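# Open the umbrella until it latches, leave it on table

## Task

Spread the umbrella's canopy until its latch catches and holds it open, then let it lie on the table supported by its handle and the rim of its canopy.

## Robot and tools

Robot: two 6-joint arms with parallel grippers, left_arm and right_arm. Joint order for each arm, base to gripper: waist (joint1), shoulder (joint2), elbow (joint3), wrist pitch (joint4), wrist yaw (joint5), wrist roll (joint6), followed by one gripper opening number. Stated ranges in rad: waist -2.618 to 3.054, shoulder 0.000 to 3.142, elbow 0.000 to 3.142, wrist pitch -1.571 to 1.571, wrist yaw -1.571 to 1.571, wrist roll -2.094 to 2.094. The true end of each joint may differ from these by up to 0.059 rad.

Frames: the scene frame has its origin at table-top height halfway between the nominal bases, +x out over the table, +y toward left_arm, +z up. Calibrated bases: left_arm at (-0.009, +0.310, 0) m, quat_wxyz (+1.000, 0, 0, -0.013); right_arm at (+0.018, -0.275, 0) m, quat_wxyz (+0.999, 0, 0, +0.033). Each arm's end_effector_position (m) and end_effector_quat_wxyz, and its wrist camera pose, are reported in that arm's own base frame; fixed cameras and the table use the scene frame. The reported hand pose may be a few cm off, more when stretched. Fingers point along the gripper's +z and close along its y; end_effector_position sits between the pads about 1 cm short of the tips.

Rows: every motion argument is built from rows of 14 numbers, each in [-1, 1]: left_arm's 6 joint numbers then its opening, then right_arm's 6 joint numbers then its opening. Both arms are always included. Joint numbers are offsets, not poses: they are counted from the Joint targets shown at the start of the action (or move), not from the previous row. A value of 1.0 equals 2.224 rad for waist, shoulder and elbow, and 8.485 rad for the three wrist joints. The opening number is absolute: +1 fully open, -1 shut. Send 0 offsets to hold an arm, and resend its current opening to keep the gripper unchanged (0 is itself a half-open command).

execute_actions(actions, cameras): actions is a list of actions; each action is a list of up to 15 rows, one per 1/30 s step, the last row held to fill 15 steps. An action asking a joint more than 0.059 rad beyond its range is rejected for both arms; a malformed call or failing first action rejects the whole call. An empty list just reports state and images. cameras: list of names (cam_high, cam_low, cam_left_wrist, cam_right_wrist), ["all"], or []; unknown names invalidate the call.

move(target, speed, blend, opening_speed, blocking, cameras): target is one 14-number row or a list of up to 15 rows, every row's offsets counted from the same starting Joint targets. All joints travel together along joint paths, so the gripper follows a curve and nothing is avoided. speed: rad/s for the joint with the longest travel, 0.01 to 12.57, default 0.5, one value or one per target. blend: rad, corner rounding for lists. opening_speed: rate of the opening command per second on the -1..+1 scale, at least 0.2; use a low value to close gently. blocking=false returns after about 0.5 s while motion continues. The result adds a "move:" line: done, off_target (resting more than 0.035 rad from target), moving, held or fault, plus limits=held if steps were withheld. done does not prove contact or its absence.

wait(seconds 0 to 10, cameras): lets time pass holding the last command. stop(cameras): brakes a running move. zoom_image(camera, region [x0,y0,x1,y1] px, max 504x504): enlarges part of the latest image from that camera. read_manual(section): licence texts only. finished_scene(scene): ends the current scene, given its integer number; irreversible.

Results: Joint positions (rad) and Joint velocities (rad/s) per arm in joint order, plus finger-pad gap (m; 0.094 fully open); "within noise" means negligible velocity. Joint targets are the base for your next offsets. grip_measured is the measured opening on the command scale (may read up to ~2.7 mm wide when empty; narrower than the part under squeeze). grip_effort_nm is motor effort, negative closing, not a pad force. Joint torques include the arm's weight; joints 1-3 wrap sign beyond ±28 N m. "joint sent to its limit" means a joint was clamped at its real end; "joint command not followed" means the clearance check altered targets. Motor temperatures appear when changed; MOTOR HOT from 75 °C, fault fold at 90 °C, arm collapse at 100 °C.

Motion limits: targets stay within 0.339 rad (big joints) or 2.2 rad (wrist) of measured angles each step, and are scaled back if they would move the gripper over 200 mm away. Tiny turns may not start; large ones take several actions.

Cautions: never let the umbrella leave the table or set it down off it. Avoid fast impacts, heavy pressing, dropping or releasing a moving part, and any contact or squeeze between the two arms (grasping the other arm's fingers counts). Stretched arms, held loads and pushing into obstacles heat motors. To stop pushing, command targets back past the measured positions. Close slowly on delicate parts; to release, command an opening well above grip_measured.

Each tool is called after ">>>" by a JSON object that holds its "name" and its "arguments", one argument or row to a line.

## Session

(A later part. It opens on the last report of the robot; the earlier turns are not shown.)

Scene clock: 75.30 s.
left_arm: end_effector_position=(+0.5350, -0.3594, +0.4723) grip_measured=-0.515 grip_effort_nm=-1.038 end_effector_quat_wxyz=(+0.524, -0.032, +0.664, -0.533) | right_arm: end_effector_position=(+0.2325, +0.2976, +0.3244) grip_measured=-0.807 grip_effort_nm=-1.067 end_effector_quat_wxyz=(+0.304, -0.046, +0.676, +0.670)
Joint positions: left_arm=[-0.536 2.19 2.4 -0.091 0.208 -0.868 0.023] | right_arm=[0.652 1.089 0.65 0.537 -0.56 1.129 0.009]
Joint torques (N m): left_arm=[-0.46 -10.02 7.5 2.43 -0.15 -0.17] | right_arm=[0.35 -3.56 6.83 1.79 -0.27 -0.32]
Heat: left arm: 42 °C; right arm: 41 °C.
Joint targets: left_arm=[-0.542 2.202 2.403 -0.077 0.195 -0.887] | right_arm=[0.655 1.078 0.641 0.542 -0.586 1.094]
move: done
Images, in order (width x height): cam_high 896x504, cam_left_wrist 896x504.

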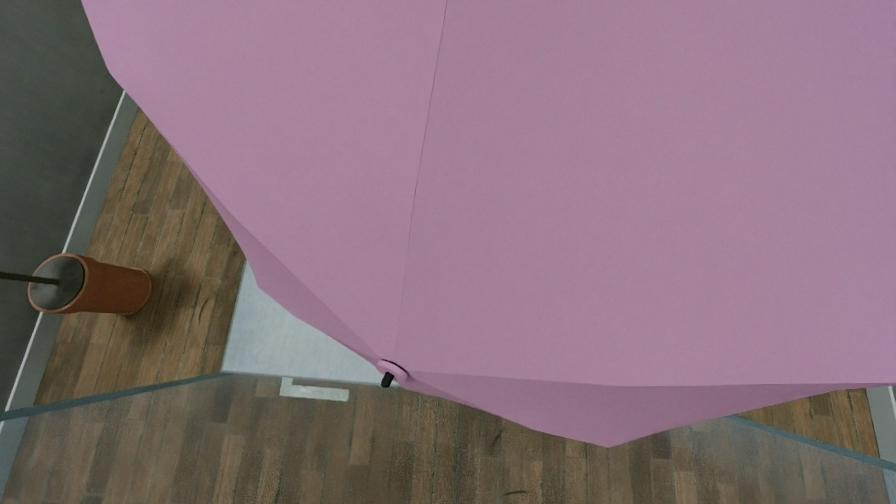

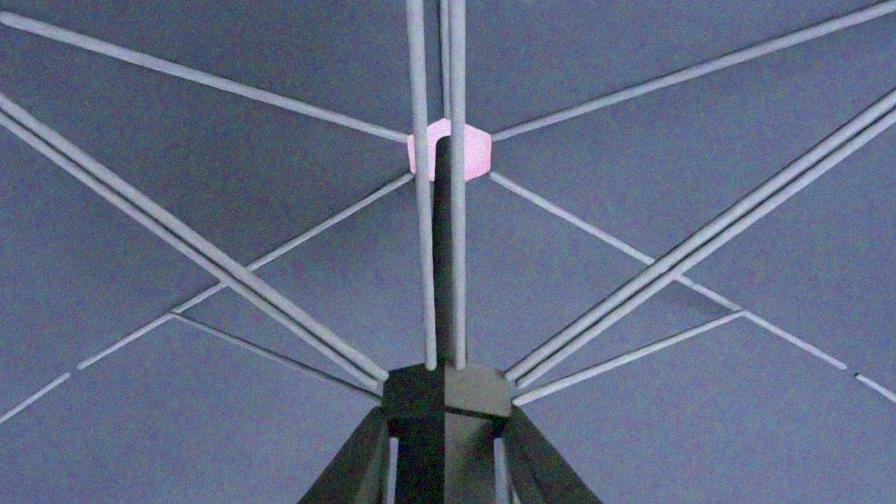

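>>> {"name": "move", "arguments": {
  "target": [
    [-0.0166,-0.1434,-0.4335,0.1021,-0.0085,0.0005,-0.95,0.0904,-0.0261,-0.1344,-0.0012,0.0362,-0.0299,-1],
    [-0.0166,-0.1434,-0.4335,0.1021,-0.0085,0.0005,-0.1,0.0904,-0.0261,-0.1344,-0.0012,0.0362,-0.0299,-1],
    [0.0135,-0.3476,-0.7504,0.1322,-0.0013,0.0005,-0.1,0.0904,-0.0261,-0.1344,-0.0012,0.0362,-0.0299,-1]
  ],
  "speed": [0.35,0.4,0.4],
  "opening_speed": 0.8,
  "cameras": ["all"]
}}

Scene clock: 85.27 s.
left_arm: end_effector_position=(+0.3726, -0.2476, +0.3513) grip_measured=-0.101 grip_effort_nm=0.051 end_effector_quat_wxyz=(+0.589, -0.033, +0.578, -0.564) | right_arm: end_effector_position=(+0.1947, +0.2987, +0.2002) grip_measured=-0.808 grip_effort_nm=-1.062 end_effector_quat_wxyz=(+0.348, -0.096, +0.753, +0.550)
Joint positions: left_arm=[-0.519 1.451 0.752 1.04 0.177 -0.883 0.042] | right_arm=[0.853 1.039 0.359 0.52 -0.278 0.836 0.009]
Joint torques (N m): left_arm=[0.65 -6.72 5.75 2.18 0.03 0.05] | right_arm=[0.4 -3.59 5.89 1.99 -0.05 0.06]
Heat: left arm: 42 °C; right arm: 41 °C.
Joint targets: left_arm=[-0.511 1.429 0.734 1.045 0.184 -0.883] | right_arm=[0.856 1.020 0.342 0.532 -0.279 0.840]
move: done

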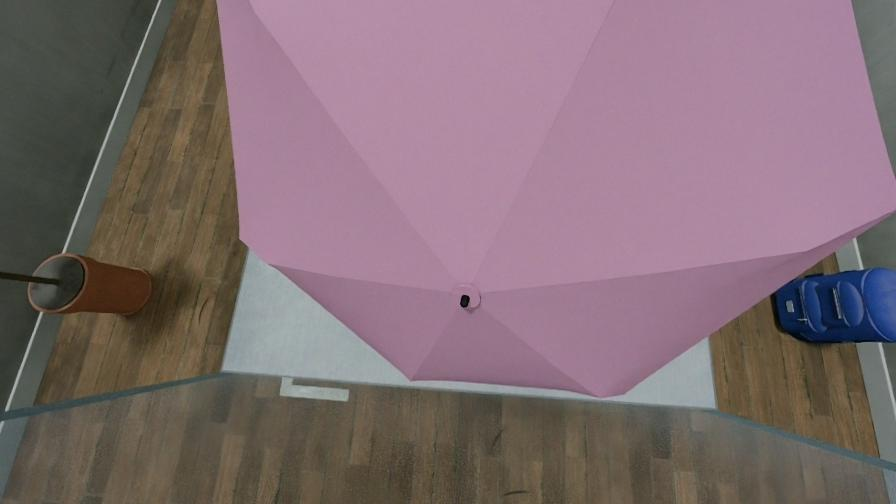

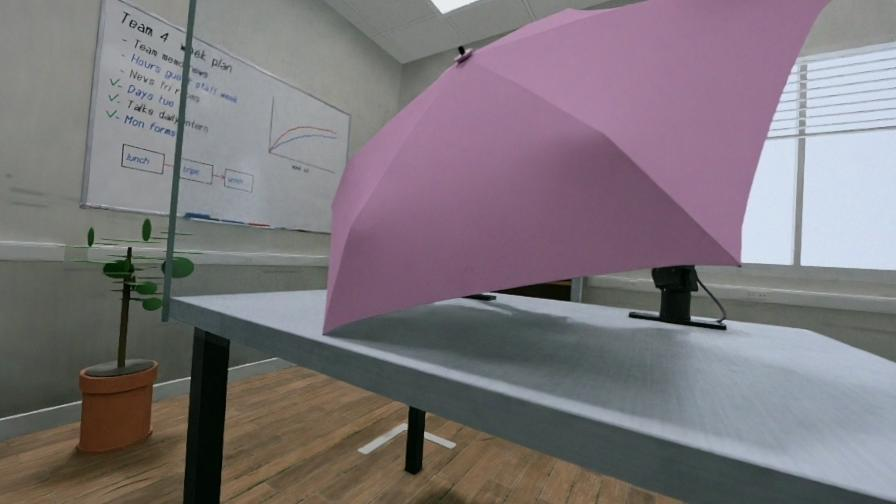

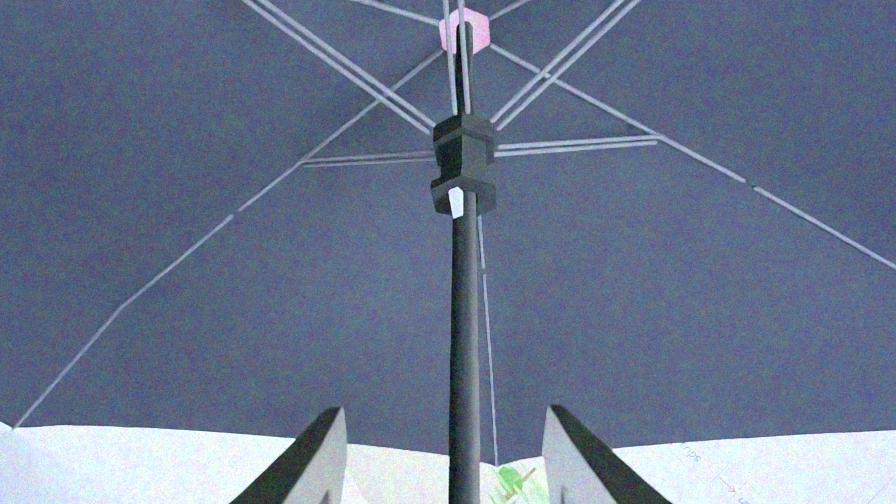

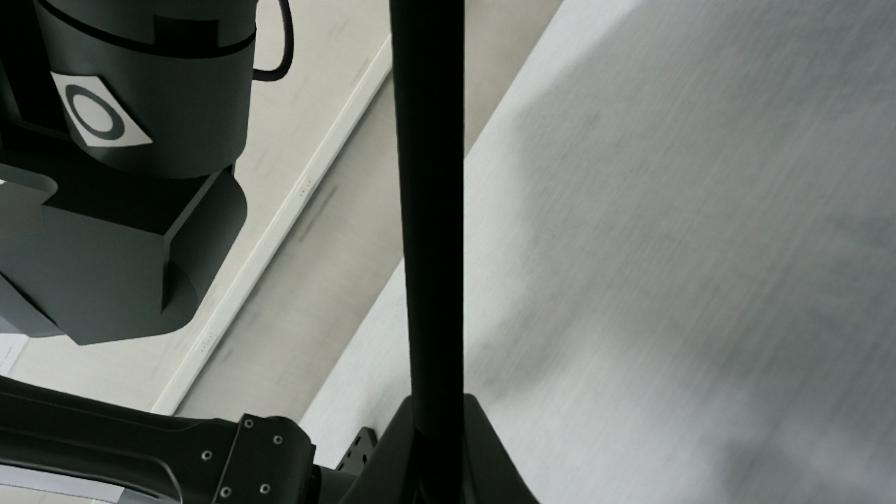

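>>> {"name": "move", "arguments": {
  "target": [
    [0.2302,-0.2828,-0.2851,-0.0642,-0.0217,0.1041,-0.1,0,0,0,0,0,0,-1],
    [0.2302,-0.2828,-0.2851,-0.0642,-0.0217,0.1041,-0.1,0.29,0.3687,0.0085,0.0691,0.1035,-0.0012,-1],
    [0.2302,-0.2828,-0.2851,-0.0642,-0.0217,0.1041,-0.1,0.29,0.3314,0.0085,0.05,0.1035,-0.0012,-1]
  ],
  "speed": [0.7,0.25,0.15],
  "cameras": ["all"]
}}

>>> {"name": "zoom_image", "arguments": {
  "camera": "cam_low",
  "region": [300, 240, 720, 420]
}}

Scene clock: 94.80 s.
left_arm: end_effector_position=(+0.3093, -0.0016, +0.1532) grip_measured=-0.101 grip_effort_nm=0.051 end_effector_quat_wxyz=(+0.639, +0.002, +0.769, -0.006) | right_arm: end_effector_position=(+0.1247, +0.3675, +0.0684) grip_measured=-0.808 grip_effort_nm=-1.067 end_effector_quat_wxyz=(+0.432, -0.104, +0.798, +0.408)
Joint positions: left_arm=[-0.005 0.814 0.115 0.516 0.006 -0.005 0.042] | right_arm=[1.495 1.766 0.359 1.047 0.578 0.83 0.009]
Joint torques (N m): left_arm=[0.53 -1.65 6.23 2.21 -0.07 0.11] | right_arm=[0.62 -5.91 4.51 0.94 0.37 0.01]
Heat: left arm: 42 °C; right arm: 42 °C.
Joint targets: left_arm=[0.000 0.800 0.100 0.500 0.000 0.001] | right_arm=[1.501 1.757 0.361 0.956 0.599 0.830]
move: off_target (right_arm); right_arm: the wrist pitch is farthest, 0.091 rad from its target

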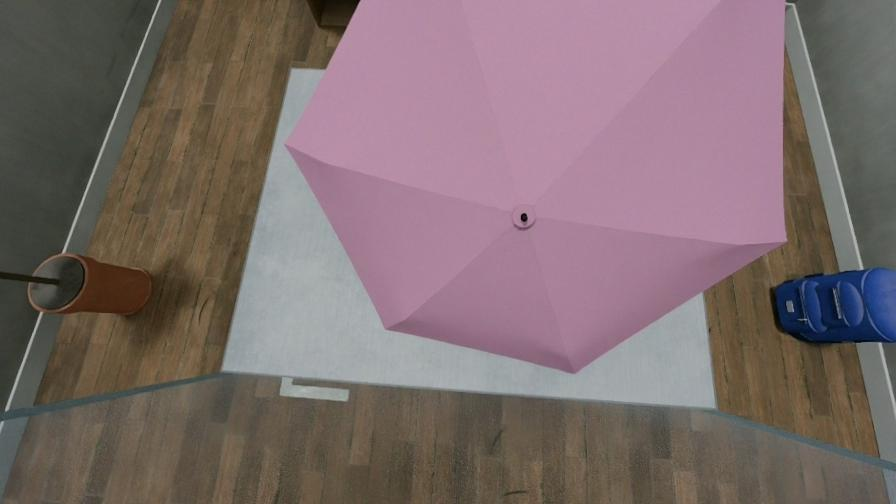

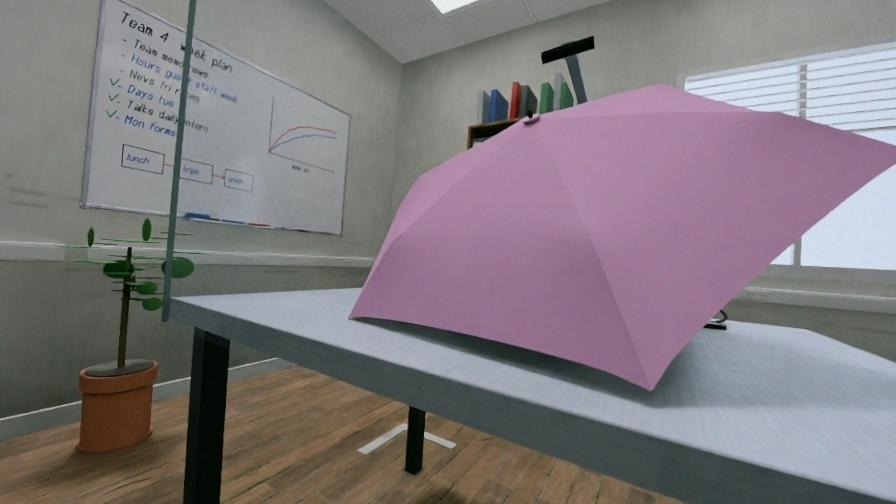

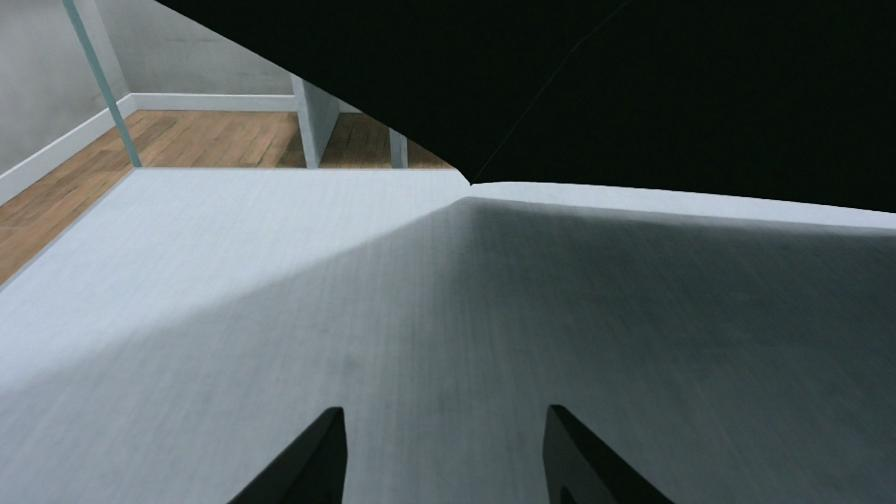

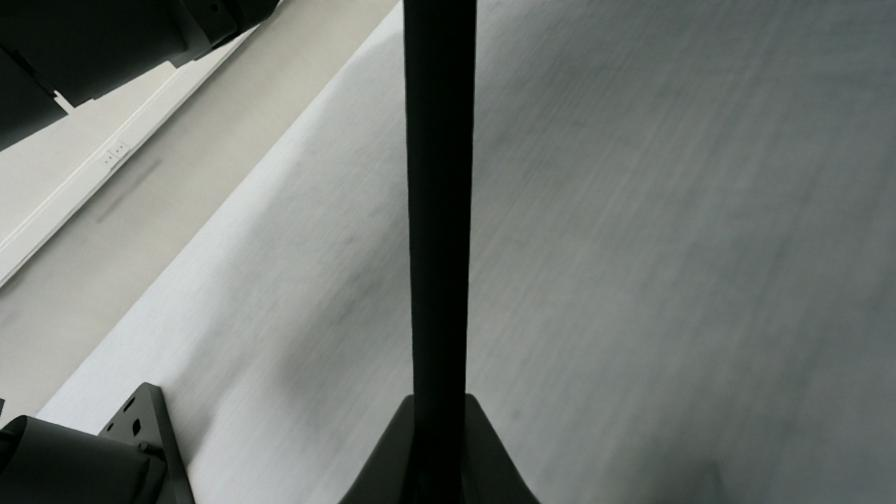

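Scaled by 1.200 from the camera's 896x504 image, which has a finer 1280x720 frame.

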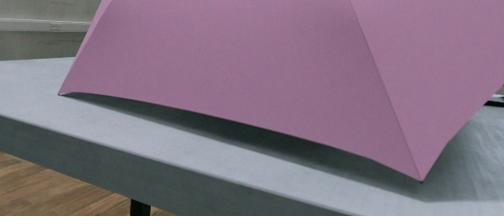

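>>> {"name": "move", "arguments": {
  "target": [0,0,0,0,0,0,-0.1,0,-0.025,0.0,-0.006,0,0,-1],
  "speed": 0.12,
  "cameras": ["cam_low","cam_left_wrist"]
}}

>>> {"name": "zoom_image", "arguments": {
  "camera": "cam_low",
  "region": [300, 240, 720, 420]
}}

Scene clock: 97.03 s.
left_arm: end_effector_position=(+0.3092, -0.0016, +0.1531) grip_measured=-0.101 grip_effort_nm=0.051 end_effector_quat_wxyz=(+0.639, +0.002, +0.769, -0.006) | right_arm: end_effector_position=(+0.1244, +0.3632, +0.0683) grip_measured=-0.808 grip_effort_nm=-1.072 end_effector_quat_wxyz=(+0.427, -0.106, +0.806, +0.396)
Joint positions: left_arm=[-0.005 0.814 0.115 0.515 0.006 -0.005 0.042] | right_arm=[1.495 1.718 0.359 0.964 0.578 0.842 0.009]
Joint torques (N m): left_arm=[0.53 -1.66 6.23 2.22 -0.07 0.11] | right_arm=[0.65 -6.38 4.74 1.19 0.38 -0.1]
Heat: left arm: 42 °C; right arm: 41 °C.
Joint targets: left_arm=[0.000 0.800 0.100 0.500 0.000 0.001] | right_arm=[1.501 1.702 0.361 0.905 0.599 0.830]
move: off_target (right_arm); right_arm: the wrist pitch is farthest, 0.059 rad from its target
Images, in order (width x height): cam_low 896x504, cam_left_wrist 896x504.

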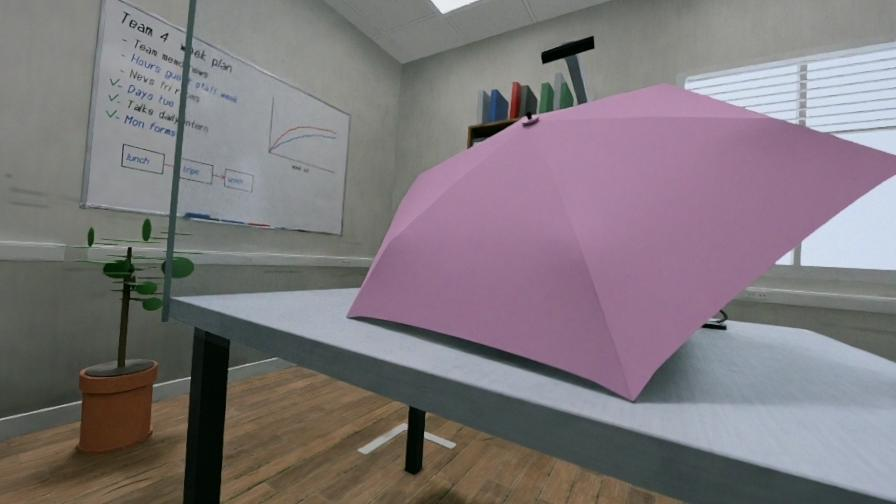

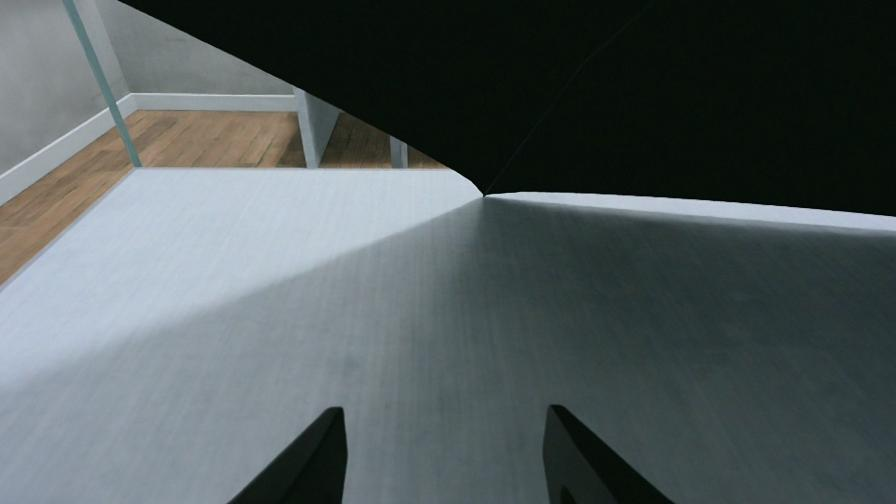

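Scaled by 1.200 from the camera's 896x504 image, which has a finer 1280x720 frame.

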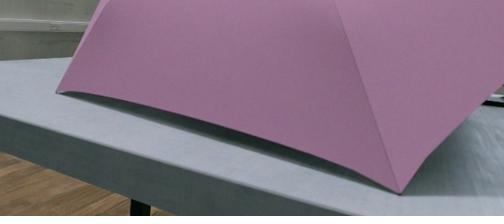

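>>> {"name": "move", "arguments": {
  "target": [
    [0,0,0,0,0,0,-0.1,0,0.006,0,0.003,0,0,-0.3],
    [0.0,0,0,0,0,0,-0.1,0,0.006,0,0.003,0,0,0.2],
    [0,0,0,0,0,0,-0.1,0.1497,-0.2257,-0.0697,-0.0526,0.0339,0.0276,0.2]
  ],
  "speed": 0.3,
  "opening_speed": 0.4,
  "cameras": ["all"]
}}

Scene clock: 104.83 s.
left_arm: end_effector_position=(+0.3092, -0.0016, +0.1531) grip_measured=-0.101 grip_effort_nm=0.046 end_effector_quat_wxyz=(+0.639, +0.002, +0.769, -0.006) | right_arm: end_effector_position=(+0.0599, +0.3002, +0.1037) grip_measured=+0.198 grip_effort_nm=0.081 end_effector_quat_wxyz=(+0.417, -0.098, +0.805, +0.410)
Joint positions: left_arm=[-0.005 0.814 0.115 0.515 0.006 -0.005 0.042] | right_arm=[1.829 1.215 0.224 0.482 0.865 1.057 0.056]
Joint torques (N m): left_arm=[0.51 -1.63 6.22 2.22 -0.07 0.11] | right_arm=[0.49 -3.51 4.55 1.37 0.49 0.07]
Heat: left arm: 42 °C; right arm: 41 °C.
Joint targets: left_arm=[0.000 0.800 0.100 0.500 0.000 0.001] | right_arm=[1.834 1.200 0.206 0.459 0.887 1.064]
move: done

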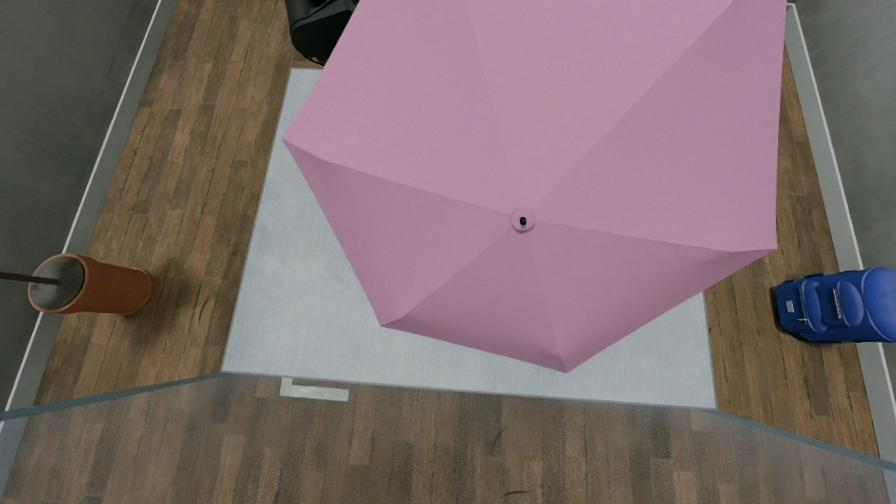

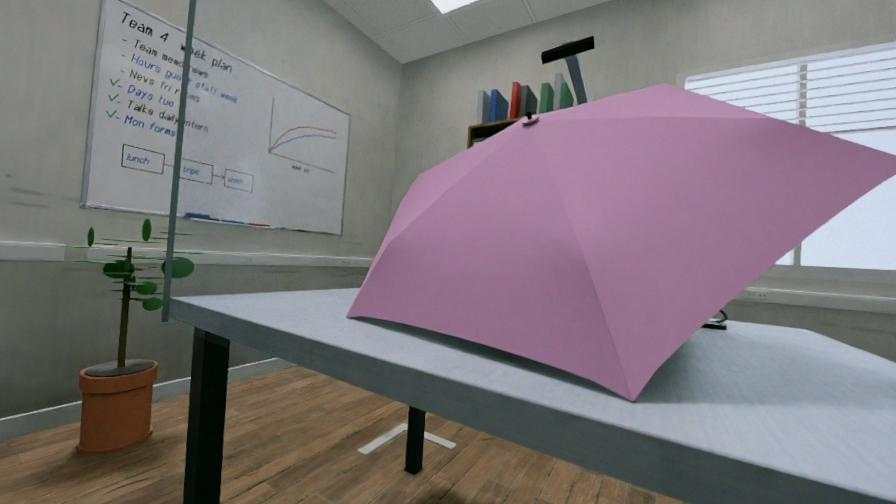

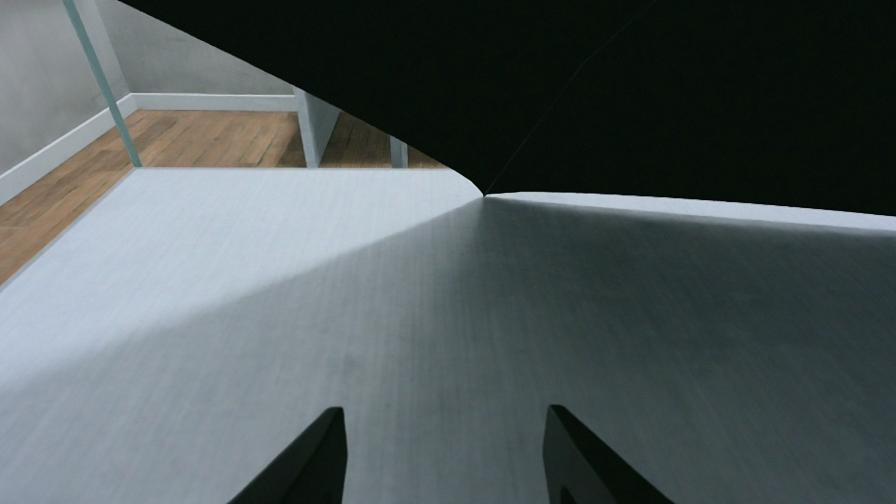

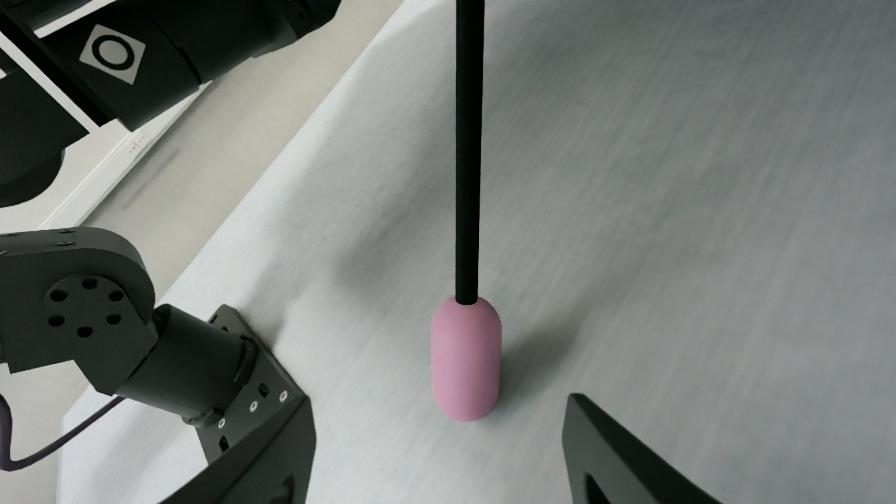

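>>> {"name": "finished_scene", "arguments": {
  "scene": 2
}}

The scene is finished: the task was done.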